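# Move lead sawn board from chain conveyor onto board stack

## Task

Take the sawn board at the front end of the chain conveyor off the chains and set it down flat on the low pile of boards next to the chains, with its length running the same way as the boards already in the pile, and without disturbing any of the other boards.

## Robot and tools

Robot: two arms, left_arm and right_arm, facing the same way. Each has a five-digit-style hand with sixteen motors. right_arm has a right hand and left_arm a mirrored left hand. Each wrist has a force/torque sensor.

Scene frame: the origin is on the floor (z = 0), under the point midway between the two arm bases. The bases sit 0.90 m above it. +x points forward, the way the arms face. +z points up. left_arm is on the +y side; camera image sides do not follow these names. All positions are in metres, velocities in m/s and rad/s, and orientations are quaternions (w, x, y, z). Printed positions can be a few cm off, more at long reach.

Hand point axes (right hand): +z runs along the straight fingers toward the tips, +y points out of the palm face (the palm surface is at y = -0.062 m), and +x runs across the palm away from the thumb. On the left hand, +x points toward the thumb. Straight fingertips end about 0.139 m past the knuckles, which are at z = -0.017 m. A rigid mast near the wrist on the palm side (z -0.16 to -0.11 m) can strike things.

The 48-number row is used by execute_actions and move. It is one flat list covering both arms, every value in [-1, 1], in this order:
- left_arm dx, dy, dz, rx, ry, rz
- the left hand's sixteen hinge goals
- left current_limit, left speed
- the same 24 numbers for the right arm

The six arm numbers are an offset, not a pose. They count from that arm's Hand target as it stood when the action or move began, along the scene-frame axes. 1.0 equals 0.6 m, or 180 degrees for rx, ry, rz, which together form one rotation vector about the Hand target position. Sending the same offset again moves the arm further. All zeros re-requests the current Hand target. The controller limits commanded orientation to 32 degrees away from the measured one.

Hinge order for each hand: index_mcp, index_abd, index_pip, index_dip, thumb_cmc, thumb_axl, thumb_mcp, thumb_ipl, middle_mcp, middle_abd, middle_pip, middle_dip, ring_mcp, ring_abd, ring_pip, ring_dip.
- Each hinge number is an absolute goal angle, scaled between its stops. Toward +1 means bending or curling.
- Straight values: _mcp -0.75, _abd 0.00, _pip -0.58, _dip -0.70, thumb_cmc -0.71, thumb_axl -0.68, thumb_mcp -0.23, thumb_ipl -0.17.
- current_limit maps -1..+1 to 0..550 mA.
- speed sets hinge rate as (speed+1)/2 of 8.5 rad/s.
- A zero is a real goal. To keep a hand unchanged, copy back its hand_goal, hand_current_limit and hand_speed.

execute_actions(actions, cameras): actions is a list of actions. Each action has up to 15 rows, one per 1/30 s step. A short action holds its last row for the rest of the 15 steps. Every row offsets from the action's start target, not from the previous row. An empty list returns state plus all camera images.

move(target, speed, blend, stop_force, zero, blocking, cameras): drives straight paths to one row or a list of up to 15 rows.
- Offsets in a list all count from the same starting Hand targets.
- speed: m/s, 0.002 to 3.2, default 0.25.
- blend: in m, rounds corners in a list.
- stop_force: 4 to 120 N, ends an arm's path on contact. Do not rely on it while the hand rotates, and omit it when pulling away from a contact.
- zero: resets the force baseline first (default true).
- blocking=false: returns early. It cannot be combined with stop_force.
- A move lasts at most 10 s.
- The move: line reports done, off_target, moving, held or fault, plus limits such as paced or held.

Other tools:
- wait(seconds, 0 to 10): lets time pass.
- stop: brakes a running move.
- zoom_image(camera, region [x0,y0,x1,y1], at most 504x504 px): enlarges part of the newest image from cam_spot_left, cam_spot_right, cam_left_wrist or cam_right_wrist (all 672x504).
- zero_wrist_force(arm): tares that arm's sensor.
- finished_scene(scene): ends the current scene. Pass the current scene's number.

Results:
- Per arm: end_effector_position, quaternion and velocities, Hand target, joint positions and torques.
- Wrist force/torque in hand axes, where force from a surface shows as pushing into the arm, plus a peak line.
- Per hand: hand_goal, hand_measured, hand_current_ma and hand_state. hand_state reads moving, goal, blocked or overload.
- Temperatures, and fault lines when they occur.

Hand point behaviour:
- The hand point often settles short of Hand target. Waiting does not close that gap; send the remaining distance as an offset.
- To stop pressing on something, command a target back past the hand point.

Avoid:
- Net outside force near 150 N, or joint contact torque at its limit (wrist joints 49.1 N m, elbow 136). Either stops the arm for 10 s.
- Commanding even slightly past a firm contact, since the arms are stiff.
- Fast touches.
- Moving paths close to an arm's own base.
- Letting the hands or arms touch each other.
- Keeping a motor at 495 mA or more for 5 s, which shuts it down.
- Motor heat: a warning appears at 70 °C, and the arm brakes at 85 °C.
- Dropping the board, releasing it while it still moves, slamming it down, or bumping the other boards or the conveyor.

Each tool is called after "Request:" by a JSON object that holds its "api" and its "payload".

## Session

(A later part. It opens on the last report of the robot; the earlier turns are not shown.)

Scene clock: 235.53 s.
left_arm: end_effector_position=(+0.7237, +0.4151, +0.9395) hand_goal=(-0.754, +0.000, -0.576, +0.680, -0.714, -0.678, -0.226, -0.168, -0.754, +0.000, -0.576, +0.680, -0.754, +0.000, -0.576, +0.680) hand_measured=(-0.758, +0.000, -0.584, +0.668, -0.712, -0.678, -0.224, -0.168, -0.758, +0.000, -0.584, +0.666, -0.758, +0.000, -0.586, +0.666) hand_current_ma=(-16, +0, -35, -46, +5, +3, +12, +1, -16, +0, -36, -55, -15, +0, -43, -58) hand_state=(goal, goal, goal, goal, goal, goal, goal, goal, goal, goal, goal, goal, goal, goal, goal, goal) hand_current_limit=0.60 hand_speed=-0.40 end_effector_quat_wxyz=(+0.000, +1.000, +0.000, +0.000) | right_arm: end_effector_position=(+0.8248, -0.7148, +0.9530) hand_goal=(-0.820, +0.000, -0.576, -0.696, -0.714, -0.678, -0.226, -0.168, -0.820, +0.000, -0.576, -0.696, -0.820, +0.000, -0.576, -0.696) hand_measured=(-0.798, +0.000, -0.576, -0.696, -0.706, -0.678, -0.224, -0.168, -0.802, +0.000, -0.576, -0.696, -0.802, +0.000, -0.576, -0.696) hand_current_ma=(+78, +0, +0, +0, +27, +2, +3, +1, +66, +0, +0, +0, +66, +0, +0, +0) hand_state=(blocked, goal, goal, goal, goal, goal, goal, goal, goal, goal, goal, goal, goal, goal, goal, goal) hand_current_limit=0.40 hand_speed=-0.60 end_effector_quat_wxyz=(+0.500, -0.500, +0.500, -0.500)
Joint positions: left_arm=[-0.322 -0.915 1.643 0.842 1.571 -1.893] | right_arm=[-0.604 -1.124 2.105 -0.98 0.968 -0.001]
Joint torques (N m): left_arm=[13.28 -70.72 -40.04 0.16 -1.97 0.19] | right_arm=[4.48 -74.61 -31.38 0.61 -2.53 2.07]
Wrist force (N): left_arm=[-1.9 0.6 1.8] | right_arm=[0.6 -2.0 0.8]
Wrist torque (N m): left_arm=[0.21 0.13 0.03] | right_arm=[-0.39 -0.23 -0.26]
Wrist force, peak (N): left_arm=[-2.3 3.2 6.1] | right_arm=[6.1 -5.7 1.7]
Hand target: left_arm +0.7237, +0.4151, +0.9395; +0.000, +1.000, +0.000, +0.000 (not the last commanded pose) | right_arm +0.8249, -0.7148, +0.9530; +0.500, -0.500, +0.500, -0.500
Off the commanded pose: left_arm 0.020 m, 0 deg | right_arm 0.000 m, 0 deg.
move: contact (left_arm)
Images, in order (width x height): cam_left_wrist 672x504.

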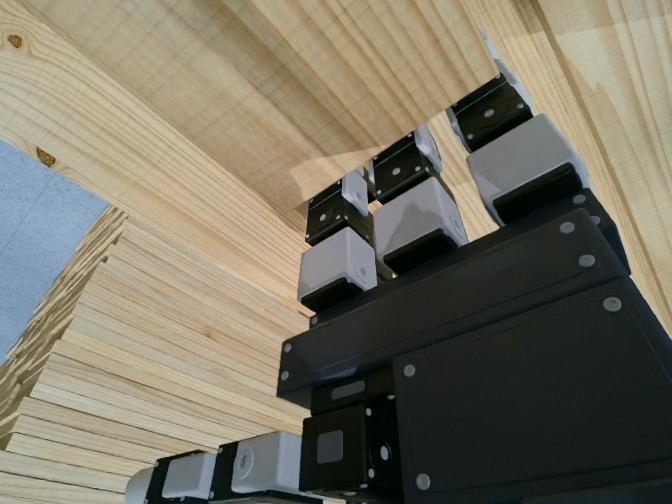

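Request:
{"api": "move", "payload": {"target": [[0,0,-0.015,0,0,0,-0.754,0,-0.576,0.68,-0.714,-0.678,-0.226,-0.168,-0.754,0,-0.576,0.68,-0.754,0,-0.576,0.68,0.6,-0.4,0,0,0,0,0,0,-0.82,0,-0.576,-0.696,-0.714,-0.678,-0.226,-0.168,-0.82,0,-0.576,-0.696,-0.82,0,-0.576,-0.696,0.4,-0.6],[0.018,-0.012,-0.015,0,0,0,-0.754,0,-0.576,0.72,-0.714,-0.678,-0.226,-0.168,-0.754,0,-0.576,0.72,-0.754,0,-0.576,0.72,0.6,-0.4,0,0,0,0,0,0,-0.82,0,-0.576,-0.696,-0.714,-0.678,-0.226,-0.168,-0.82,0,-0.576,-0.696,-0.82,0,-0.576,-0.696,0.4,-0.6],[0.018,-0.012,0.008,0,0,0,-0.754,0,-0.576,0.72,-0.714,-0.678,-0.226,-0.168,-0.754,0,-0.576,0.72,-0.754,0,-0.576,0.72,0.6,-0.4,0,0,0,0,0,0,-0.82,0,-0.576,-0.696,-0.714,-0.678,-0.226,-0.168,-0.82,0,-0.576,-0.696,-0.82,0,-0.576,-0.696,0.4,-0.6]], "speed": 0.05, "cameras": ["cam_left_wrist"]}}

Scene clock: 252.37 s.
left_arm: end_effector_position=(+0.7344, +0.4079, +0.9441) hand_goal=(-0.754, +0.000, -0.576, +0.720, -0.714, -0.678, -0.226, -0.168, -0.754, +0.000, -0.576, +0.720, -0.754, +0.000, -0.576, +0.720) hand_measured=(-0.764, +0.000, -0.592, +0.698, -0.712, -0.678, -0.224, -0.168, -0.772, +0.000, -0.590, +0.700, -0.780, +0.000, -0.588, +0.704) hand_current_ma=(-41, +0, -68, -93, +5, +3, +12, +1, -80, +0, -57, -83, -119, +0, -53, -66) hand_state=(goal, goal, goal, blocked, goal, goal, goal, goal, goal, goal, goal, goal, blocked, goal, goal, goal) hand_current_limit=0.60 hand_speed=-0.40 end_effector_quat_wxyz=(+0.000, +1.000, +0.000, +0.000) | right_arm: end_effector_position=(+0.8248, -0.7148, +0.9530) hand_goal=(-0.820, +0.000, -0.576, -0.696, -0.714, -0.678, -0.226, -0.168, -0.820, +0.000, -0.576, -0.696, -0.820, +0.000, -0.576, -0.696) hand_measured=(-0.798, +0.000, -0.576, -0.696, -0.706, -0.678, -0.224, -0.168, -0.802, +0.000, -0.576, -0.696, -0.802, +0.000, -0.576, -0.696) hand_current_ma=(+78, +0, +0, +0, +27, +2, +3, +1, +66, +0, +0, +0, +66, +0, +0, +0) hand_state=(blocked, goal, goal, goal, goal, goal, goal, goal, goal, goal, goal, goal, goal, goal, goal, goal) hand_current_limit=0.40 hand_speed=-0.60 end_effector_quat_wxyz=(+0.500, -0.500, +0.500, -0.500)
Joint positions: left_arm=[-0.326 -0.905 1.614 0.861 1.571 -1.898] | right_arm=[-0.604 -1.124 2.105 -0.98 0.968 -0.001]
Joint torques (N m): left_arm=[-6.57 -108.28 -42.27 8.5 0.2 -2.59] | right_arm=[-3.91 -72.17 -23.08 -1.34 -3.1 2.09]
Wrist force (N): left_arm=[-1.1 1.5 8.8] | right_arm=[-0.2 -0.7 1.6]
Wrist torque (N m): left_arm=[-0.31 0.21 0.09] | right_arm=[-0.21 -0.15 -0.12]
Wrist force, peak (N): left_arm=[-1.1 1.5 8.9] | right_arm=[6.3 -6.7 -1.5]
Hand target: left_arm +0.7345, +0.4079, +0.9443; +0.000, +1.000, +0.000, +0.000 | right_arm +0.8249, -0.7148, +0.9530; +0.500, -0.500, +0.500, -0.500
Off the commanded pose: left_arm 0.000 m, 0 deg | right_arm 0.000 m, 0 deg.
move: done
Images, in order (width x height): cam_left_wrist 672x504.

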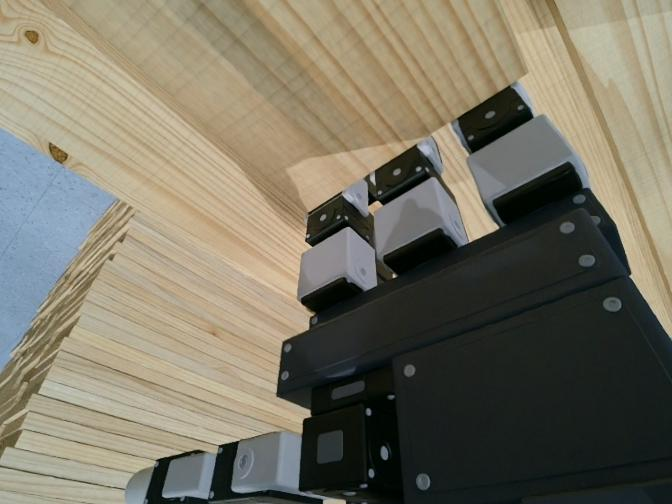

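Request:
{"api": "move", "payload": {"target": [[0,0.5,0,0,0,0,-0.754,0,-0.576,0.72,-0.714,-0.678,-0.226,-0.168,-0.754,0,-0.576,0.72,-0.754,0,-0.576,0.72,0.6,-0.4,0,0.5,0,0,0,0,-0.82,0,-0.576,-0.696,-0.714,-0.678,-0.226,-0.168,-0.82,0,-0.576,-0.696,-0.82,0,-0.576,-0.696,0.4,-0.6]], "speed": 0.08, "cameras": ["cam_left_wrist","cam_spot_right"]}}

Scene clock: 264.67 s.
left_arm: end_effector_position=(+0.7345, +0.7078, +0.9443) hand_goal=(-0.754, +0.000, -0.576, +0.720, -0.714, -0.678, -0.226, -0.168, -0.754, +0.000, -0.576, +0.720, -0.754, +0.000, -0.576, +0.720) hand_measured=(-0.754, +0.000, -0.592, +0.696, -0.712, -0.678, -0.224, -0.168, -0.762, +0.000, -0.592, +0.698, -0.768, +0.000, -0.592, +0.704) hand_current_ma=(-1, +1, -69, -102, +5, +3, +12, +1, -31, +0, -64, -92, -59, +0, -67, -71) hand_state=(goal, goal, goal, blocked, goal, goal, goal, goal, goal, goal, goal, blocked, goal, goal, goal, goal) hand_current_limit=0.60 hand_speed=-0.40 end_effector_quat_wxyz=(+0.000, +1.000, +0.000, +0.000) | right_arm: end_effector_position=(+0.8249, -0.4149, +0.9530) hand_goal=(-0.820, +0.000, -0.576, -0.696, -0.714, -0.678, -0.226, -0.168, -0.820, +0.000, -0.576, -0.696, -0.820, +0.000, -0.576, -0.696) hand_measured=(-0.798, +0.000, -0.576, -0.696, -0.706, -0.678, -0.224, -0.168, -0.802, +0.000, -0.576, -0.696, -0.802, +0.000, -0.576, -0.696) hand_current_ma=(+78, +0, +0, +0, +27, +2, +3, +1, +66, +0, +0, +0, +66, +0, +0, +0) hand_state=(blocked, goal, goal, goal, goal, goal, goal, goal, goal, goal, goal, goal, goal, goal, goal, goal) hand_current_limit=0.40 hand_speed=-0.60 end_effector_quat_wxyz=(+0.500, -0.500, +0.500, -0.500)
Joint positions: left_arm=[0.095 -0.856 1.521 0.905 1.571 -1.476] | right_arm=[-0.108 -1.144 2.143 -0.998 1.464 0]
Joint torques (N m): left_arm=[16.16 -78.84 -43.94 8.08 1.88 0.97] | right_arm=[7.8 -39.96 -31.99 0.29 3.54 0.83]
Wrist force (N): left_arm=[-1.3 3.1 7.2] | right_arm=[-0.4 -0.6 1.5]
Wrist torque (N m): left_arm=[-0.22 0.19 -0.14] | right_arm=[-0.21 -0.14 -0.24]
Wrist force, peak (N): left_arm=[-1.5 5.1 8.5] | right_arm=[1.5 -3.9 1.5]
Hand target: left_arm +0.7345, +0.7079, +0.9443; +0.000, +1.000, +0.000, +0.000 | right_arm +0.8249, -0.4148, +0.9530; +0.500, -0.500, +0.500, -0.500
Off the commanded pose: left_arm 0.000 m, 0 deg | right_arm 0.000 m, 0 deg.
move: done
Images, in order (width x height): cam_spot_right 672x504, cam_left_wrist 672x504.

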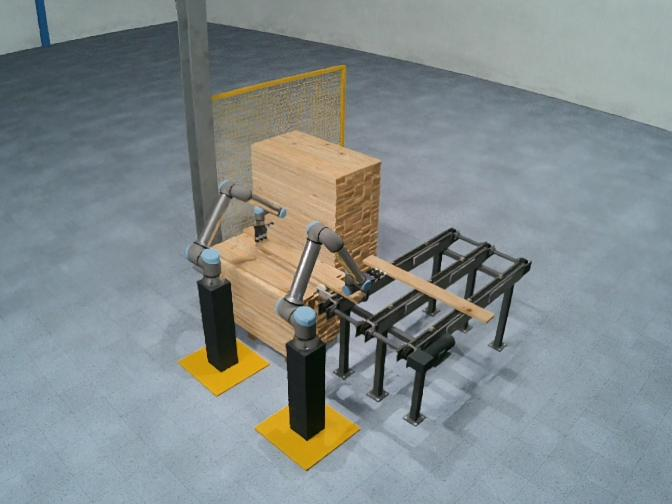

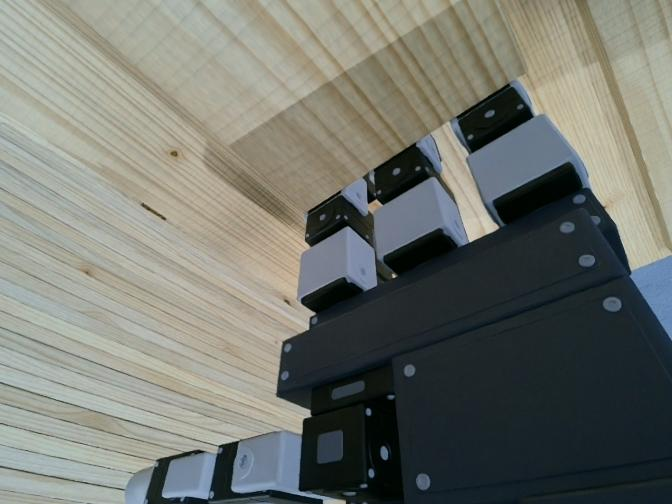

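Request:
{"api": "move", "payload": {"target": [[0,0.475,0,0,0,0,-0.754,0,-0.576,0.72,-0.714,-0.678,-0.226,-0.168,-0.754,0,-0.576,0.72,-0.754,0,-0.576,0.72,0.6,-0.4,0,0.475,0,0,0,0,-0.82,0,-0.576,-0.696,-0.714,-0.678,-0.226,-0.168,-0.82,0,-0.576,-0.696,-0.82,0,-0.576,-0.696,0.4,-0.6]], "speed": 0.08, "cameras": ["cam_left_wrist","cam_spot_right","cam_spot_left"]}}

Request:
{"api": "zoom_image", "payload": {"camera": "cam_spot_right", "region": [300, 240, 400, 330]}}

Scene clock: 274.83 s.
left_arm: end_effector_position=(+0.7345, +0.9928, +0.9443) hand_goal=(-0.754, +0.000, -0.576, +0.720, -0.714, -0.678, -0.226, -0.168, -0.754, +0.000, -0.576, +0.720, -0.754, +0.000, -0.576, +0.720) hand_measured=(-0.764, +0.000, -0.594, +0.696, -0.712, -0.678, -0.224, -0.168, -0.770, +0.000, -0.592, +0.698, -0.776, +0.000, -0.594, +0.702) hand_current_ma=(-45, +1, -72, -107, +5, +3, +12, +1, -76, +1, -67, -98, -104, +0, -75, -77) hand_state=(goal, goal, goal, blocked, goal, goal, goal, goal, goal, goal, goal, blocked, blocked, goal, goal, goal) hand_current_limit=0.60 hand_speed=-0.40 end_effector_quat_wxyz=(+0.000, +1.000, +0.000, +0.000) | right_arm: end_effector_position=(+0.8249, -0.1299, +0.9530) hand_goal=(-0.820, +0.000, -0.576, -0.696, -0.714, -0.678, -0.226, -0.168, -0.820, +0.000, -0.576, -0.696, -0.820, +0.000, -0.576, -0.696) hand_measured=(-0.798, +0.000, -0.576, -0.696, -0.706, -0.678, -0.224, -0.168, -0.802, +0.000, -0.576, -0.696, -0.802, +0.000, -0.576, -0.696) hand_current_ma=(+78, +0, +0, +0, +27, +2, +3, +1, +66, +0, +0, +0, +66, +0, +0, +0) hand_state=(blocked, goal, goal, goal, goal, goal, goal, goal, goal, goal, goal, goal, goal, goal, goal, goal) hand_current_limit=0.40 hand_speed=-0.60 end_effector_quat_wxyz=(+0.500, -0.500, +0.500, -0.500)
Joint positions: left_arm=[0.44 -0.663 1.148 1.085 1.571 -1.131] | right_arm=[0.351 -1.02 1.911 -0.89 1.923 0]
Joint torques (N m): left_arm=[13.3 -95.93 -47.57 8.8 2.15 1.12] | right_arm=[11.84 -52.7 -36.36 0.4 3.44 3.03]
Wrist force (N): left_arm=[-1.0 1.7 8.3] | right_arm=[-0.6 -0.8 1.1]
Wrist torque (N m): left_arm=[-0.02 0.27 -0.05] | right_arm=[-0.22 -0.14 -0.15]
Wrist force, peak (N): left_arm=[-0.6 3.2 9.6] | right_arm=[0.5 -1.6 2.2]
Hand target: left_arm +0.7345, +0.9929, +0.9443; +0.000, +1.000, +0.000, +0.000 | right_arm +0.8249, -0.1298, +0.9530; +0.500, -0.500, +0.500, -0.500
Off the commanded pose: left_arm 0.000 m, 0 deg | right_arm 0.000 m, 0 deg.
move: done
Images, in order (width x height): cam_spot_left 672x504, cam_spot_right 672x504, cam_left_wrist 672x504.

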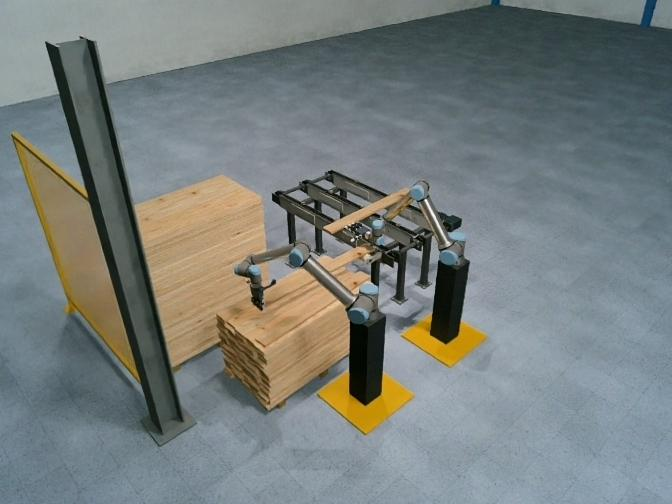

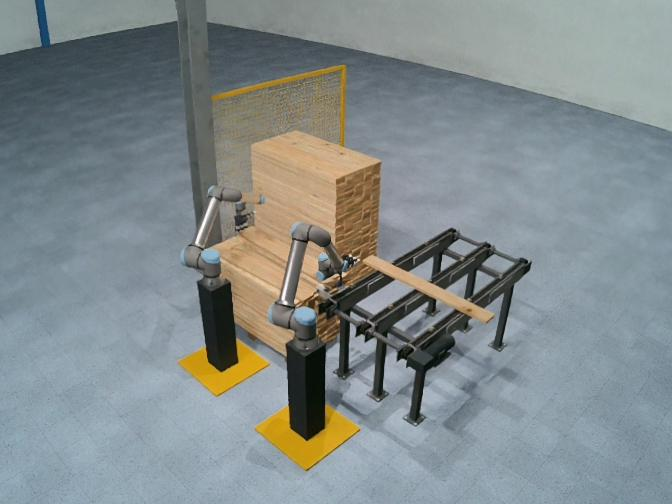

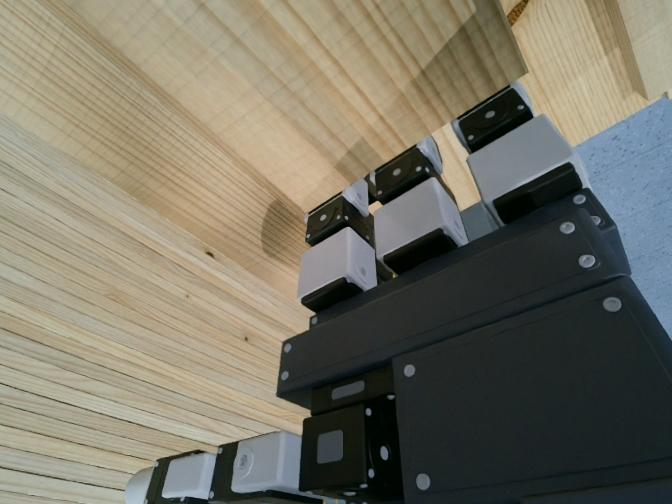

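Scaled by 5.040.

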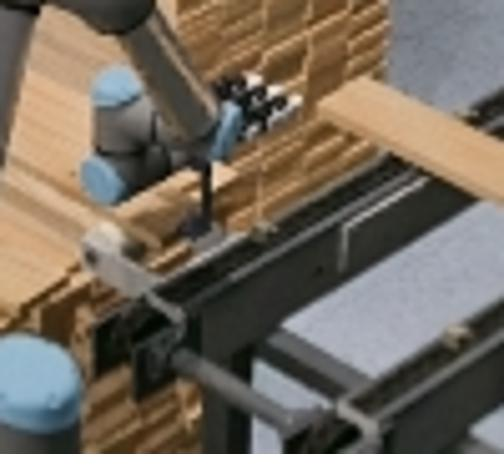

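Request:
{"api": "move", "payload": {"target": [[0,0,0,0,0,0,-0.754,0,-0.576,0.72,-0.714,-0.678,-0.226,-0.168,-0.754,0,-0.576,0.72,-0.754,0,-0.576,0.72,0.6,-0.4,0,-0.03,0.3,0,0,0,-0.82,0,-0.576,-0.696,-0.714,-0.678,-0.226,-0.168,-0.82,0,-0.576,-0.696,-0.82,0,-0.576,-0.696,0.4,-0.6],[0,0,0,0,0,0,-0.754,0,-0.576,0.72,-0.714,-0.678,-0.226,-0.168,-0.754,0,-0.576,0.72,-0.754,0,-0.576,0.72,0.6,-0.4,-0.35,0.4,0.35,0.385,0.385,-0.385,-0.82,0,-0.576,-0.696,-0.714,-0.678,-0.226,-0.168,-0.82,0,-0.576,-0.696,-0.82,0,-0.576,-0.696,0.4,-0.6]], "speed": [0.15,0.4], "blend": [0.05,0], "cameras": ["cam_right_wrist","cam_spot_right"]}}

Request:
{"api": "zoom_image", "payload": {"camera": "cam_right_wrist", "region": [0, 0, 400, 300]}}

Scene clock: 321.17 s.
left_arm: end_effector_position=(+0.7345, +0.9929, +0.9443) hand_goal=(-0.754, +0.000, -0.576, +0.720, -0.714, -0.678, -0.226, -0.168, -0.754, +0.000, -0.576, +0.720, -0.754, +0.000, -0.576, +0.720) hand_measured=(-0.764, +0.000, -0.594, +0.696, -0.712, -0.678, -0.224, -0.168, -0.770, +0.000, -0.592, +0.698, -0.776, +0.000, -0.594, +0.702) hand_current_ma=(-45, +1, -72, -107, +5, +3, +12, +1, -76, +1, -67, -98, -104, +0, -75, -77) hand_state=(goal, goal, goal, blocked, goal, goal, goal, goal, goal, goal, goal, blocked, blocked, goal, goal, goal) hand_current_limit=0.60 hand_speed=-0.40 end_effector_quat_wxyz=(+0.000, +1.000, +0.000, +0.000) | right_arm: end_effector_position=(+0.6149, +0.1102, +1.1629) hand_goal=(-0.820, +0.000, -0.576, -0.696, -0.714, -0.678, -0.226, -0.168, -0.820, +0.000, -0.576, -0.696, -0.820, +0.000, -0.576, -0.696) hand_measured=(-0.812, +0.000, -0.576, -0.696, -0.710, -0.678, -0.224, -0.168, -0.814, +0.000, -0.576, -0.696, -0.814, +0.000, -0.576, -0.696) hand_current_ma=(+25, +0, +0, +0, +9, +2, +7, +1, +21, +0, +0, +0, +21, +0, +0, +0) hand_state=(goal, goal, goal, goal, goal, goal, goal, goal, goal, goal, goal, goal, goal, goal, goal, goal) hand_current_limit=0.40 hand_speed=-0.60 end_effector_quat_wxyz=(-0.001, +0.000, +1.000, +0.000)
Joint positions: left_arm=[0.44 -0.662 1.148 1.085 1.571 -1.131] | right_arm=[0.558 -0.909 1.183 1.297 1.569 2.129]
Joint torques (N m): left_arm=[13.07 -96.76 -47.52 8.52 1.08 0.77] | right_arm=[-11.4 -100.9 -28.9 3.1 -3.79 3.15]
Wrist force (N): left_arm=[-1.1 1.5 8.0] | right_arm=[-0.1 0.9 -0.5]
Wrist torque (N m): left_arm=[-0.04 0.27 -0.05] | right_arm=[-0.05 -0.07 -0.13]
Wrist force, peak (N): left_arm=[-0.7 1.6 9.1] | right_arm=[-0.6 -0.8 1.9]
Hand target: left_arm +0.7345, +0.9929, +0.9443; +0.000, +1.000, +0.000, +0.000 | right_arm +0.6149, +0.1102, +1.1630; +0.000, +0.000, +1.000, +0.001
Off the commanded pose: left_arm 0.000 m, 0 deg | right_arm 0.000 m, 0 deg.
move: done
Images, in order (width x height): cam_spot_right 672x504, cam_right_wrist 672x504.

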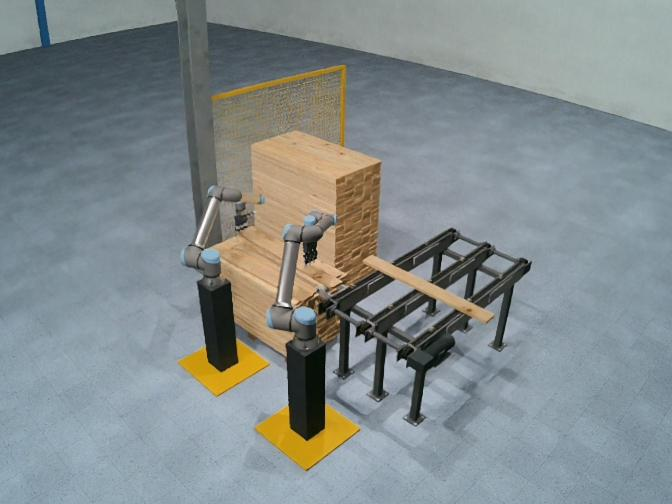

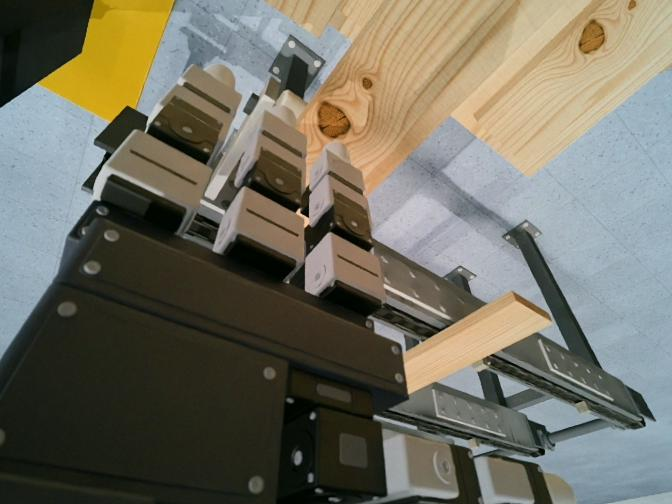

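Scaled by 1.260.

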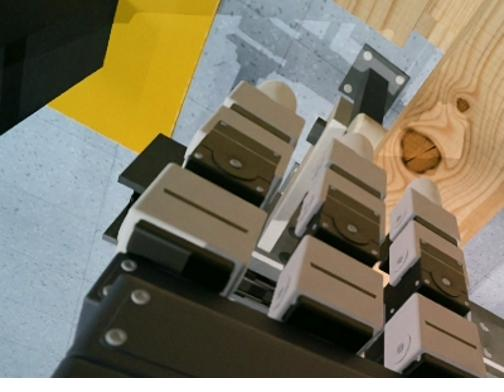

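Request:
{"api": "move", "payload": {"target": [[0,0,0,0,0,0,-0.754,0,-0.576,0.72,-0.714,-0.678,-0.226,-0.168,-0.754,0,-0.576,0.72,-0.754,0,-0.576,0.72,0.6,-0.4,-0.05,-0.03,-0.05,0,0,-0.5,-0.753,0,0.737,-0.696,0.571,-0.678,-0.226,-0.168,-0.753,0,0.737,-0.696,-0.753,0,0.737,-0.696,0.5,-0.4]], "speed": [0.4], "cameras": ["cam_right_wrist","cam_spot_right"]}}

Scene clock: 369.33 s.
left_arm: end_effector_position=(+0.7345, +0.9929, +0.9443) hand_goal=(-0.754, +0.000, -0.576, +0.720, -0.714, -0.678, -0.226, -0.168, -0.754, +0.000, -0.576, +0.720, -0.754, +0.000, -0.576, +0.720) hand_measured=(-0.764, +0.000, -0.594, +0.696, -0.712, -0.678, -0.224, -0.168, -0.770, +0.000, -0.592, +0.698, -0.776, +0.000, -0.594, +0.702) hand_current_ma=(-45, +1, -72, -107, +5, +3, +12, +1, -76, +1, -67, -98, -104, +0, -75, -77) hand_state=(goal, goal, goal, blocked, goal, goal, goal, goal, goal, goal, goal, blocked, blocked, goal, goal, goal) hand_current_limit=0.60 hand_speed=-0.40 end_effector_quat_wxyz=(+0.000, +1.000, +0.000, +0.000) | right_arm: end_effector_position=(+0.5849, +0.0922, +1.1330) hand_goal=(-0.754, +0.000, +0.736, -0.696, +0.570, -0.678, -0.226, -0.168, -0.754, +0.000, +0.736, -0.696, -0.754, +0.000, +0.736, -0.696) hand_measured=(-0.756, +0.000, +0.728, -0.696, +0.568, -0.678, -0.224, -0.168, -0.756, +0.000, +0.726, -0.696, -0.756, +0.000, +0.726, -0.696) hand_current_ma=(-5, +0, -26, +0, -7, +2, +7, +1, -4, +0, -27, +0, -5, +0, -28, +0) hand_state=(goal, goal, goal, goal, goal, goal, goal, goal, goal, goal, goal, goal, goal, goal, goal, goal) hand_current_limit=0.50 hand_speed=-0.40 end_effector_quat_wxyz=(+0.000, +0.707, +0.707, +0.001)
Joint positions: left_arm=[0.44 -0.662 1.148 1.085 1.571 -1.131] | right_arm=[0.715 -0.884 1.194 1.259 1.571 3.857]
Joint torques (N m): left_arm=[12.03 -100.33 -47.83 8.27 2.46 0.24] | right_arm=[12.32 -67.16 -44.39 7.33 3.64 3.36]
Wrist force (N): left_arm=[-1.0 1.5 8.1] | right_arm=[-0.3 0.9 -0.4]
Wrist torque (N m): left_arm=[-0.04 0.26 -0.04] | right_arm=[0.12 -0.09 -0.14]
Wrist force, peak (N): left_arm=[-1.4 2.0 9.0] | right_arm=[-0.2 1.5 -0.8]
Hand target: left_arm +0.7345, +0.9929, +0.9443; +0.000, +1.000, +0.000, +0.000 | right_arm +0.5849, +0.0922, +1.1330; +0.000, +0.707, +0.707, +0.001
Off the commanded pose: left_arm 0.000 m, 0 deg | right_arm 0.000 m, 0 deg.
move: done
Images, in order (width x height): cam_spot_right 672x504, cam_right_wrist 672x504.

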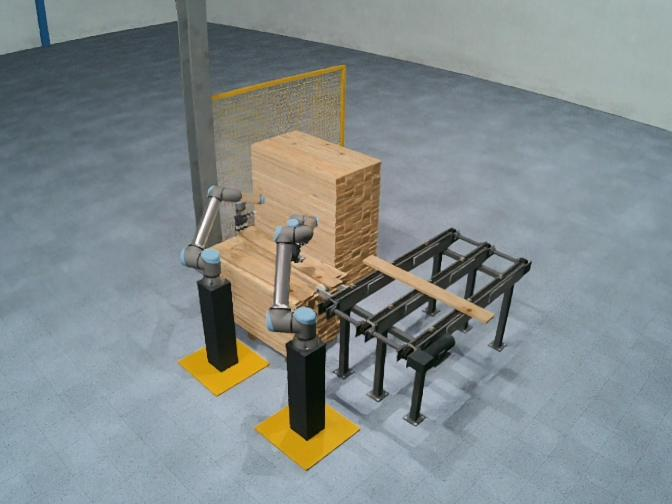

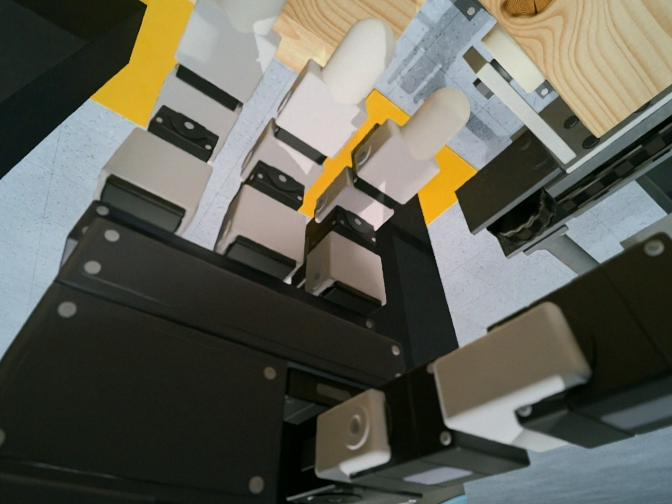

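Request:
{"api": "move", "payload": {"target": [[0,0,0,0,0,0,-0.754,0,-0.576,0.72,-0.714,-0.678,-0.226,-0.168,-0.754,0,-0.576,0.72,-0.754,0,-0.576,0.72,0.6,-0.4,0.02,0,-0.383,0,0,0,-0.753,0,0.737,-0.696,0.571,-0.678,-0.226,-0.168,-0.753,0,0.737,-0.696,-0.753,0,0.737,-0.696,0.5,-0.4],[0,0,0,0,0,0,-0.754,0,-0.576,0.72,-0.714,-0.678,-0.226,-0.168,-0.754,0,-0.576,0.72,-0.754,0,-0.576,0.72,0.6,-0.4,0.07,0,-0.383,0,0,0,-0.753,0,0.737,-0.696,0.571,-0.678,-0.226,-0.168,-0.753,0,0.737,-0.696,-0.753,0,0.737,-0.696,0.5,-0.4]], "speed": [0.2,0.05], "cameras": ["cam_right_wrist"]}}

Scene clock: 382.60 s.
left_arm: end_effector_position=(+0.7345, +0.9929, +0.9443) hand_goal=(-0.754, +0.000, -0.576, +0.720, -0.714, -0.678, -0.226, -0.168, -0.754, +0.000, -0.576, +0.720, -0.754, +0.000, -0.576, +0.720) hand_measured=(-0.764, +0.000, -0.594, +0.696, -0.712, -0.678, -0.224, -0.168, -0.770, +0.000, -0.592, +0.698, -0.776, +0.000, -0.594, +0.702) hand_current_ma=(-45, +1, -72, -107, +5, +3, +12, +1, -76, +1, -67, -98, -104, +0, -75, -77) hand_state=(goal, goal, goal, blocked, goal, goal, goal, goal, goal, goal, goal, blocked, blocked, goal, goal, goal) hand_current_limit=0.60 hand_speed=-0.40 end_effector_quat_wxyz=(+0.000, +1.000, +0.000, +0.000) | right_arm: end_effector_position=(+0.6268, +0.0922, +0.9032) hand_goal=(-0.754, +0.000, +0.736, -0.696, +0.570, -0.678, -0.226, -0.168, -0.754, +0.000, +0.736, -0.696, -0.754, +0.000, +0.736, -0.696) hand_measured=(-0.756, +0.000, +0.728, -0.696, +0.568, -0.678, -0.224, -0.168, -0.756, +0.000, +0.728, -0.696, -0.756, +0.000, +0.728, -0.696) hand_current_ma=(-5, +0, -24, +0, -7, +2, +9, +1, -4, +0, -25, +0, -5, +0, -27, +0) hand_state=(goal, goal, goal, goal, goal, goal, goal, goal, goal, goal, goal, goal, goal, goal, goal, goal) hand_current_limit=0.50 hand_speed=-0.40 end_effector_quat_wxyz=(+0.000, +0.707, +0.707, +0.001)
Joint positions: left_arm=[0.44 -0.662 1.148 1.085 1.571 -1.131] | right_arm=[0.683 -0.67 1.247 0.993 1.571 3.824]
Joint torques (N m): left_arm=[13.29 -101.13 -47.62 8.55 2.23 0.26] | right_arm=[-10.1 -76.97 -38.7 6.93 -2.92 -3.48]
Wrist force (N): left_arm=[-1.4 1.5 8.0] | right_arm=[-0.6 0.6 -0.4]
Wrist torque (N m): left_arm=[-0.02 0.32 -0.08] | right_arm=[0.05 -0.01 -0.01]
Wrist force, peak (N): left_arm=[-1.0 1.9 8.6] | right_arm=[-0.3 0.8 -1.9]
Hand target: left_arm +0.7345, +0.9929, +0.9443; +0.000, +1.000, +0.000, +0.000 | right_arm +0.6269, +0.0922, +0.9032; +0.000, +0.707, +0.707, +0.001
Off the commanded pose: left_arm 0.000 m, 0 deg | right_arm 0.000 m, 0 deg.
move: done
Images, in order (width x height): cam_right_wrist 672x504.

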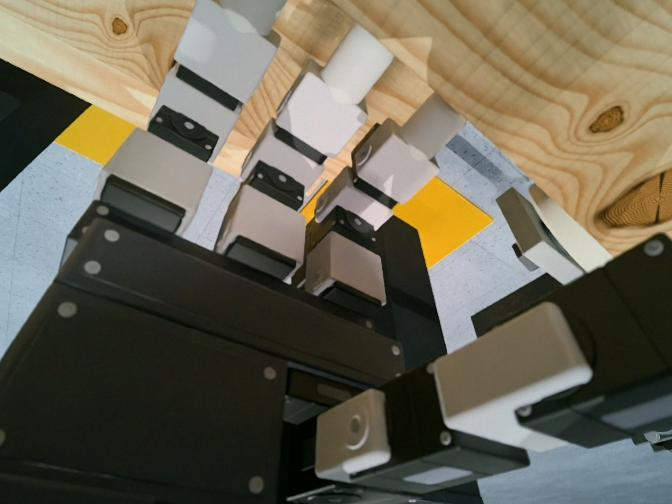

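Request:
{"api": "move", "payload": {"target": [0,0,0,0,0,0,-0.754,0,-0.576,0.72,-0.714,-0.678,-0.226,-0.168,-0.754,0,-0.576,0.72,-0.754,0,-0.576,0.72,0.6,-0.4,0.1,0,0,0,0,0,-0.753,0,0.737,-0.696,0.571,-0.678,-0.226,-0.168,-0.753,0,0.737,-0.696,-0.753,0,0.737,-0.696,0.5,-0.4], "speed": [0.05], "stop_force": 5, "cameras": ["cam_right_wrist"]}}

Scene clock: 390.17 s.
left_arm: end_effector_position=(+0.7345, +0.9929, +0.9443) hand_goal=(-0.754, +0.000, -0.576, +0.720, -0.714, -0.678, -0.226, -0.168, -0.754, +0.000, -0.576, +0.720, -0.754, +0.000, -0.576, +0.720) hand_measured=(-0.764, +0.000, -0.594, +0.696, -0.712, -0.678, -0.224, -0.168, -0.770, +0.000, -0.592, +0.698, -0.776, +0.000, -0.594, +0.702) hand_current_ma=(-45, +1, -72, -107, +5, +3, +12, +1, -76, +1, -67, -98, -104, +0, -75, -77) hand_state=(goal, goal, goal, blocked, goal, goal, goal, goal, goal, goal, goal, blocked, blocked, goal, goal, goal) hand_current_limit=0.60 hand_speed=-0.40 end_effector_quat_wxyz=(+0.000, +1.000, +0.000, +0.000) | right_arm: end_effector_position=(+0.6869, +0.0922, +0.9032) hand_goal=(-0.754, +0.000, +0.736, -0.696, +0.570, -0.678, -0.226, -0.168, -0.754, +0.000, +0.736, -0.696, -0.754, +0.000, +0.736, -0.696) hand_measured=(-0.756, +0.000, +0.728, -0.696, +0.568, -0.678, -0.224, -0.168, -0.756, +0.000, +0.728, -0.696, -0.756, +0.000, +0.728, -0.696) hand_current_ma=(-5, +0, -24, +0, -7, +2, +9, +1, -4, +0, -25, +0, -5, +0, -27, +0) hand_state=(goal, goal, goal, goal, goal, goal, goal, goal, goal, goal, goal, goal, goal, goal, goal, goal) hand_current_limit=0.50 hand_speed=-0.40 end_effector_quat_wxyz=(+0.000, +0.707, +0.707, +0.001)
Joint positions: left_arm=[0.44 -0.662 1.148 1.085 1.571 -1.131] | right_arm=[0.64 -0.61 1.126 1.053 1.571 3.781]
Joint torques (N m): left_arm=[12.69 -101.7 -47.91 8.35 2.37 0.09] | right_arm=[-11.24 -79.95 -39.86 7.28 -3.22 -3.32]
Wrist force (N): left_arm=[-1.3 1.5 8.2] | right_arm=[-0.6 1.1 0.1]
Wrist torque (N m): left_arm=[-0.06 0.30 -0.07] | right_arm=[0.01 -0.10 -0.01]
Wrist force, peak (N): left_arm=[-1.0 1.8 8.7] | right_arm=[-0.5 1.6 -0.3]
Hand target: left_arm +0.7345, +0.9929, +0.9443; +0.000, +1.000, +0.000, +0.000 | right_arm +0.6869, +0.0922, +0.9032; +0.000, +0.707, +0.707, +0.001
Off the commanded pose: left_arm 0.000 m, 0 deg | right_arm 0.000 m, 0 deg.
move: done
Images, in order (width x height): cam_right_wrist 672x504.

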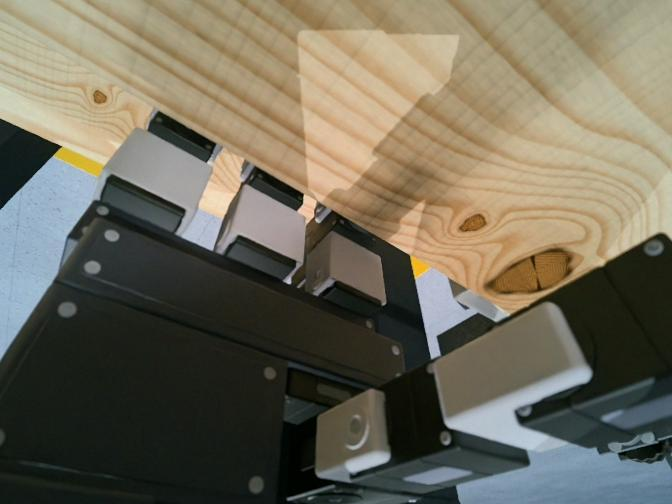

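Request:
{"api": "move", "payload": {"target": [0,0,0,0,0,0,-0.754,0,-0.576,0.72,-0.714,-0.678,-0.226,-0.168,-0.754,0,-0.576,0.72,-0.754,0,-0.576,0.72,0.6,-0.4,0,0,0.05,0,0,0,-0.753,0,0.737,-0.696,0.571,-0.678,-0.226,-0.168,-0.753,0,0.737,-0.696,-0.753,0,0.737,-0.696,0.6,-0.4], "speed": [0.03], "stop_force": 4, "cameras": ["cam_right_wrist"]}}

Scene clock: 396.47 s.
left_arm: end_effector_position=(+0.7345, +0.9929, +0.9443) hand_goal=(-0.754, +0.000, -0.576, +0.720, -0.714, -0.678, -0.226, -0.168, -0.754, +0.000, -0.576, +0.720, -0.754, +0.000, -0.576, +0.720) hand_measured=(-0.764, +0.000, -0.594, +0.696, -0.712, -0.678, -0.224, -0.168, -0.770, +0.000, -0.592, +0.698, -0.776, +0.000, -0.594, +0.702) hand_current_ma=(-45, +1, -73, -107, +5, +3, +12, +1, -76, +1, -67, -98, -104, +0, -75, -76) hand_state=(goal, goal, goal, blocked, goal, goal, goal, goal, goal, goal, goal, blocked, blocked, goal, goal, goal) hand_current_limit=0.60 hand_speed=-0.40 end_effector_quat_wxyz=(+0.000, +1.000, +0.000, +0.000) | right_arm: end_effector_position=(+0.6869, +0.0922, +0.9084) hand_goal=(-0.754, +0.000, +0.736, -0.696, +0.570, -0.678, -0.226, -0.168, -0.754, +0.000, +0.736, -0.696, -0.754, +0.000, +0.736, -0.696) hand_measured=(-0.764, +0.002, +0.724, -0.698, +0.568, -0.678, -0.224, -0.168, -0.762, +0.002, +0.726, -0.698, -0.760, +0.000, +0.726, -0.698) hand_current_ma=(-33, +5, -38, -3, -7, +2, +9, +1, -23, +3, -32, -6, -16, +0, -29, -7) hand_state=(goal, goal, goal, goal, goal, goal, goal, goal, goal, goal, goal, goal, goal, goal, goal, goal) hand_current_limit=0.60 hand_speed=-0.40 end_effector_quat_wxyz=(+0.000, +0.707, +0.707, +0.001)
Joint positions: left_arm=[0.44 -0.662 1.148 1.085 1.571 -1.131] | right_arm=[0.64 -0.615 1.125 1.059 1.571 3.781]
Joint torques (N m): left_arm=[11.83 -102.14 -44.39 7.23 2.12 -0.1] | right_arm=[-3.94 -80.28 -25.01 1.71 -2.81 -3.11]
Wrist force (N): left_arm=[-1.2 1.2 8.1] | right_arm=[-0.3 0.8 -0.3]
Wrist torque (N m): left_arm=[-0.04 0.31 -0.04] | right_arm=[0.03 -0.10 0.00]
Wrist force, peak (N): left_arm=[-1.3 1.7 8.6] | right_arm=[-0.1 2.9 6.7]
Hand target: left_arm +0.7345, +0.9929, +0.9443; +0.000, +1.000, +0.000, +0.000 | right_arm +0.6868, +0.0922, +0.9084; +0.000, +0.707, +0.707, +0.001 (not the last commanded pose)
Off the commanded pose: left_arm 0.000 m, 0 deg | right_arm 0.025 m, 0 deg.
move: contact (right_arm)
Images, in order (width x height): cam_right_wrist 672x504.

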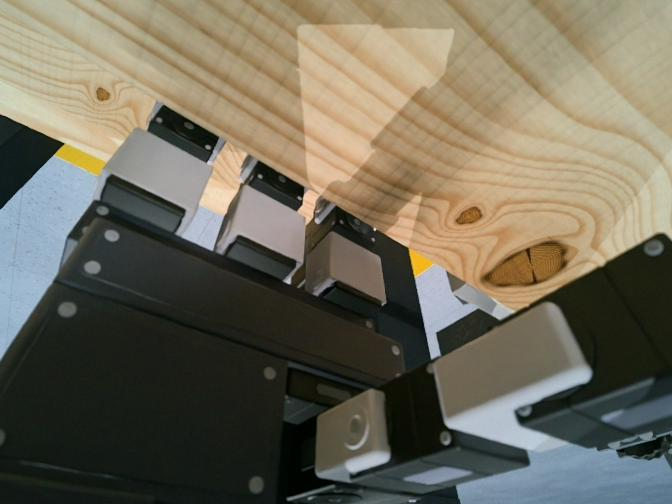

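Request:
{"api": "move", "payload": {"target": [0,0,0,0,0,0,-0.754,0,-0.576,0.72,-0.714,-0.678,-0.226,-0.168,-0.754,0,-0.576,0.72,-0.754,0,-0.576,0.72,0.6,-0.4,0.008,0,0.006,0,0,0,-0.753,0,0.75,-0.68,0.571,-0.678,0.65,-0.168,-0.753,0,0.75,-0.68,-0.753,0,0.75,-0.68,0.6,-0.6], "speed": [0.03], "cameras": ["cam_right_wrist"]}}

Scene clock: 406.37 s.
left_arm: end_effector_position=(+0.7345, +0.9929, +0.9443) hand_goal=(-0.754, +0.000, -0.576, +0.720, -0.714, -0.678, -0.226, -0.168, -0.754, +0.000, -0.576, +0.720, -0.754, +0.000, -0.576, +0.720) hand_measured=(-0.766, +0.000, -0.598, +0.690, -0.712, -0.678, -0.224, -0.168, -0.772, +0.000, -0.592, +0.698, -0.776, +0.000, -0.590, +0.710) hand_current_ma=(-54, +1, -94, -130, +5, +3, +12, +1, -78, +1, -67, -98, -104, +0, -57, -44) hand_state=(goal, goal, blocked, blocked, goal, goal, goal, goal, goal, goal, goal, blocked, blocked, goal, goal, goal) hand_current_limit=0.60 hand_speed=-0.40 end_effector_quat_wxyz=(+0.000, +1.000, +0.000, +0.000) | right_arm: end_effector_position=(+0.6916, +0.0922, +0.9120) hand_goal=(-0.754, +0.000, +0.750, -0.680, +0.570, -0.678, +0.650, -0.168, -0.754, +0.000, +0.750, -0.680, -0.754, +0.000, +0.750, -0.680) hand_measured=(-0.784, +0.002, +0.714, -0.684, +0.568, -0.678, +0.474, -0.186, -0.784, +0.002, +0.720, -0.688, -0.782, +0.000, +0.724, -0.690) hand_current_ma=(-112, +5, -128, -14, -7, +2, -440, -86, -111, +3, -106, -25, -109, +0, -93, -29) hand_state=(blocked, goal, blocked, goal, goal, goal, blocked, goal, blocked, goal, blocked, goal, blocked, goal, blocked, goal) hand_current_limit=0.60 hand_speed=-0.60 end_effector_quat_wxyz=(+0.000, +0.707, +0.707, +0.001)
Joint positions: left_arm=[0.44 -0.662 1.148 1.085 1.571 -1.131] | right_arm=[0.636 -0.613 1.114 1.069 1.571 3.778]
Joint torques (N m): left_arm=[11.53 -102.59 -24.89 1.57 -1.36 0.21] | right_arm=[-10.74 -86.5 -44.52 7.78 -3.34 -3.37]
Wrist force (N): left_arm=[-0.4 0.2 6.8] | right_arm=[-1.6 1.0 8.1]
Wrist torque (N m): left_arm=[0.08 0.03 0.08] | right_arm=[-0.35 -0.26 -0.20]
Wrist force, peak (N): left_arm=[-1.0 1.4 8.7] | right_arm=[-1.5 0.0 9.2]
Hand target: left_arm +0.7345, +0.9929, +0.9443; +0.000, +1.000, +0.000, +0.000 | right_arm +0.6916, +0.0922, +0.9120; +0.000, +0.707, +0.707, +0.001
Off the commanded pose: left_arm 0.000 m, 0 deg | right_arm 0.000 m, 0 deg.
move: done
Images, in order (width x height): cam_right_wrist 672x504.

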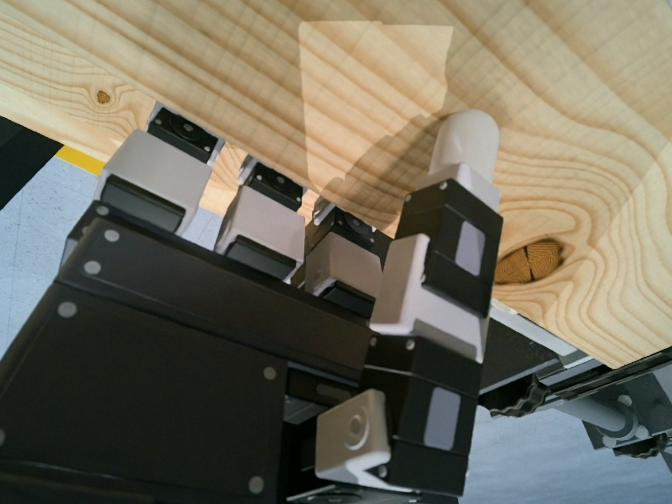

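Request:
{"api": "move", "payload": {"target": [[0,0,0.058,0,0,0,-0.754,0,-0.576,0.72,-0.714,-0.678,-0.226,-0.168,-0.754,0,-0.576,0.72,-0.754,0,-0.576,0.72,0.6,-0.4,0,0,0.058,0,0,0,-0.753,0,0.77,-0.66,0.571,-0.678,0.58,-0.168,-0.753,0,0.77,-0.66,-0.753,0,0.77,-0.66,0.6,-0.6]], "speed": [0.05], "cameras": ["cam_right_wrist","cam_left_wrist"]}}

Scene clock: 425.60 s.
left_arm: end_effector_position=(+0.7345, +0.9929, +0.9789) hand_goal=(-0.754, +0.000, -0.576, +0.720, -0.714, -0.678, -0.226, -0.168, -0.754, +0.000, -0.576, +0.720, -0.754, +0.000, -0.576, +0.720) hand_measured=(-0.766, +0.000, -0.604, +0.678, -0.712, -0.678, -0.224, -0.168, -0.770, +0.000, -0.586, +0.712, -0.776, +0.000, -0.576, +0.716) hand_current_ma=(-54, +1, -117, -184, +5, +3, +12, +1, -70, +1, -37, -32, -101, +0, -3, -13) hand_state=(goal, goal, blocked, blocked, goal, goal, goal, goal, goal, goal, goal, goal, blocked, goal, goal, goal) hand_current_limit=0.60 hand_speed=-0.40 end_effector_quat_wxyz=(+0.000, +1.000, +0.000, +0.000) | right_arm: end_effector_position=(+0.6916, +0.0922, +0.9466) hand_goal=(-0.754, +0.000, +0.770, -0.660, +0.570, -0.678, +0.580, -0.168, -0.754, +0.000, +0.770, -0.660, -0.754, +0.000, +0.770, -0.660) hand_measured=(-0.806, +0.002, +0.708, -0.682, +0.568, -0.678, +0.520, -0.186, -0.804, +0.002, +0.712, -0.682, -0.802, +0.000, +0.718, -0.682) hand_current_ma=(-213, +5, -244, -76, -7, +2, -320, -86, -203, +3, -222, -74, -197, +0, -197, -77) hand_state=(blocked, goal, blocked, blocked, goal, goal, blocked, goal, blocked, goal, blocked, blocked, blocked, goal, blocked, blocked) hand_current_limit=0.60 hand_speed=-0.60 end_effector_quat_wxyz=(+0.000, +0.707, +0.707, +0.001)
Joint positions: left_arm=[0.44 -0.69 1.134 1.127 1.571 -1.131] | right_arm=[0.636 -0.642 1.103 1.108 1.571 3.778]
Joint torques (N m): left_arm=[11.2 -128.76 -47.91 7.85 -1.14 0.71] | right_arm=[-7.86 -124.5 -46.38 8.2 -2.83 -3.06]
Wrist force (N): left_arm=[-0.7 1.1 5.9] | right_arm=[-0.4 1.2 11.3]
Wrist torque (N m): left_arm=[0.02 -0.12 0.11] | right_arm=[-0.19 -0.35 -0.13]
Wrist force, peak (N): left_arm=[-1.0 0.4 7.4] | right_arm=[0.0 0.9 12.3]
Hand target: left_arm +0.7345, +0.9929, +0.9791; +0.000, +1.000, +0.000, +0.000 | right_arm +0.6916, +0.0922, +0.9468; +0.000, +0.707, +0.707, +0.001
Off the commanded pose: left_arm 0.000 m, 0 deg | right_arm 0.000 m, 0 deg.
move: done
Images, in order (width x height): cam_left_wrist 672x504, cam_right_wrist 672x504.

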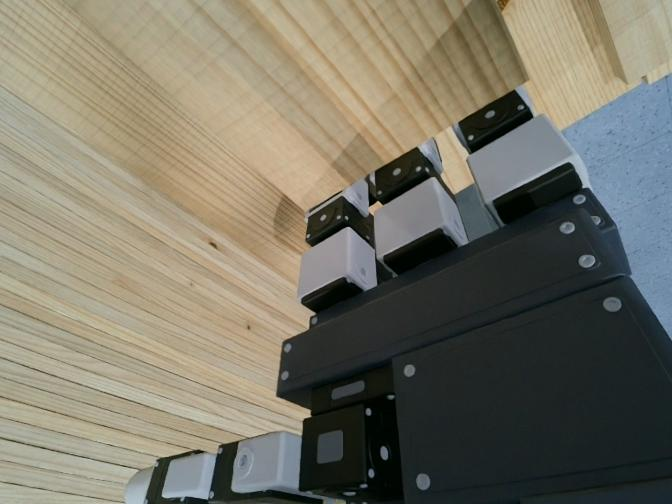

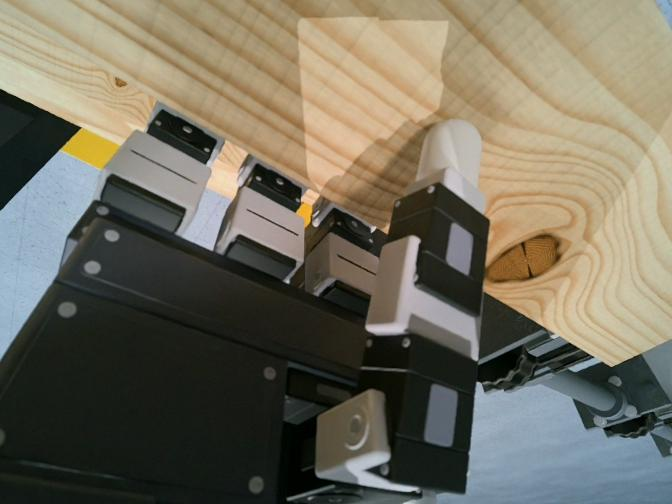

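Request:
{"api": "move", "payload": {"target": [[0.033,0.34,0,0,0,0,-0.754,0,-0.576,0.72,-0.714,-0.678,-0.226,-0.168,-0.754,0,-0.576,0.72,-0.754,0,-0.576,0.72,0.7,-0.4,0.033,0.34,0,0,0,0,-0.70,0,0.82,-0.62,0.571,-0.678,0.58,-0.168,-0.70,0,0.82,-0.62,-0.70,0,0.82,-0.62,0.75,-0.6]], "speed": [0.07], "cameras": ["cam_right_wrist","cam_left_wrist","cam_spot_right","cam_spot_left"]}}

Scene clock: 435.43 s.
left_arm: end_effector_position=(+0.7543, +1.1969, +0.9791) hand_goal=(-0.754, +0.000, -0.576, +0.720, -0.714, -0.678, -0.226, -0.168, -0.754, +0.000, -0.576, +0.720, -0.754, +0.000, -0.576, +0.720) hand_measured=(-0.766, +0.002, -0.604, +0.678, -0.712, -0.678, -0.224, -0.168, -0.766, +0.000, -0.580, +0.714, -0.774, +0.000, -0.576, +0.716) hand_current_ma=(-49, +3, -117, -187, +5, +3, +12, +1, -55, +1, -19, -26, -86, +0, -3, -13) hand_state=(goal, goal, blocked, blocked, goal, goal, goal, goal, goal, goal, goal, goal, goal, goal, goal, goal) hand_current_limit=0.70 hand_speed=-0.40 end_effector_quat_wxyz=(+0.000, +1.000, +0.000, +0.000) | right_arm: end_effector_position=(+0.7113, +0.2960, +0.9468) hand_goal=(-0.700, +0.000, +0.820, -0.620, +0.570, -0.678, +0.580, -0.168, -0.700, +0.000, +0.820, -0.620, -0.700, +0.000, +0.820, -0.620) hand_measured=(-0.806, +0.002, +0.708, -0.670, +0.568, -0.678, +0.520, -0.186, -0.804, +0.002, +0.712, -0.670, -0.802, +0.000, +0.718, -0.670) hand_current_ma=(-481, +5, -480, -194, -7, +0, -318, -86, -470, +3, -455, -191, -464, +0, -428, -193) hand_state=(blocked, goal, blocked, blocked, goal, goal, blocked, goal, blocked, goal, blocked, blocked, blocked, goal, blocked, blocked) hand_current_limit=0.75 hand_speed=-0.60 end_effector_quat_wxyz=(+0.000, +0.707, +0.707, +0.001)
Joint positions: left_arm=[0.617 -0.363 0.49 1.443 1.571 -0.955] | right_arm=[0.783 -0.161 0.136 1.594 1.571 3.924]
Joint torques (N m): left_arm=[10.12 -113.07 -51.44 8.5 3.06 0.91] | right_arm=[12.82 -113.87 -52.75 7.57 3.94 3.13]
Wrist force (N): left_arm=[-0.9 -1.4 5.5] | right_arm=[-3.3 1.0 11.6]
Wrist torque (N m): left_arm=[0.17 -0.02 0.30] | right_arm=[-0.15 -0.48 -0.35]
Wrist force, peak (N): left_arm=[-1.5 2.6 6.9] | right_arm=[-0.9 0.1 12.8]
Hand target: left_arm +0.7543, +1.1969, +0.9791; +0.000, +1.000, +0.000, +0.000 | right_arm +0.7114, +0.2962, +0.9468; +0.000, +0.707, +0.707, +0.001
Off the commanded pose: left_arm 0.000 m, 0 deg | right_arm 0.000 m, 0 deg.
move: done

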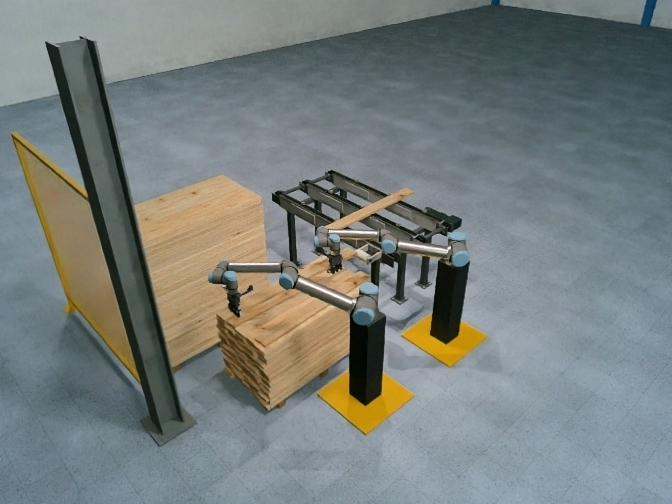

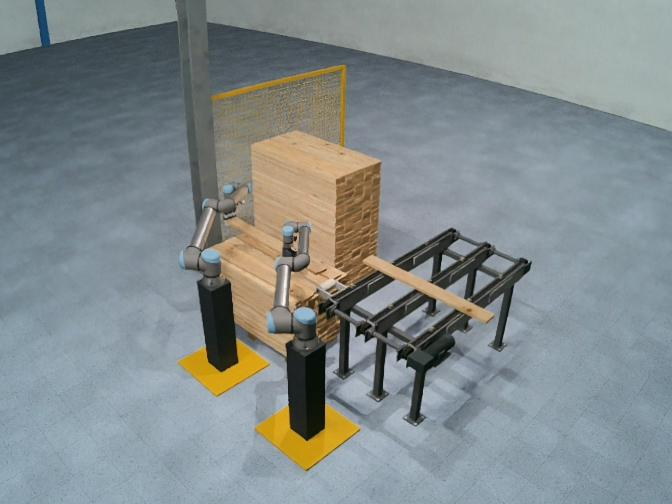

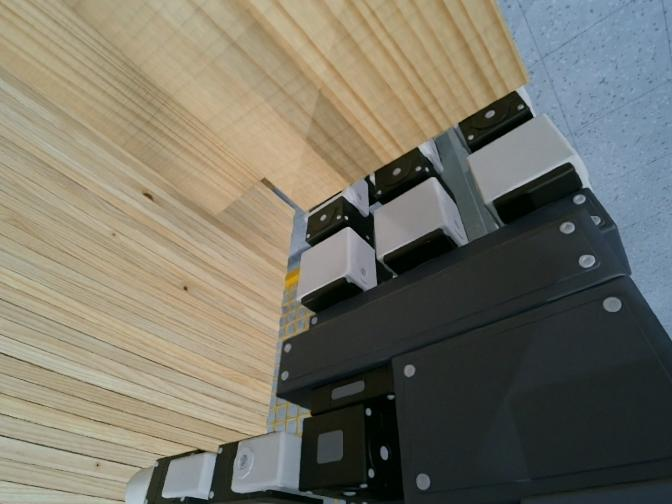

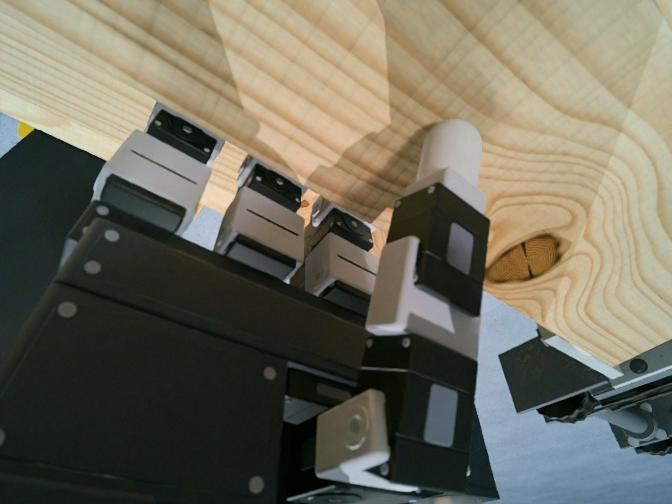

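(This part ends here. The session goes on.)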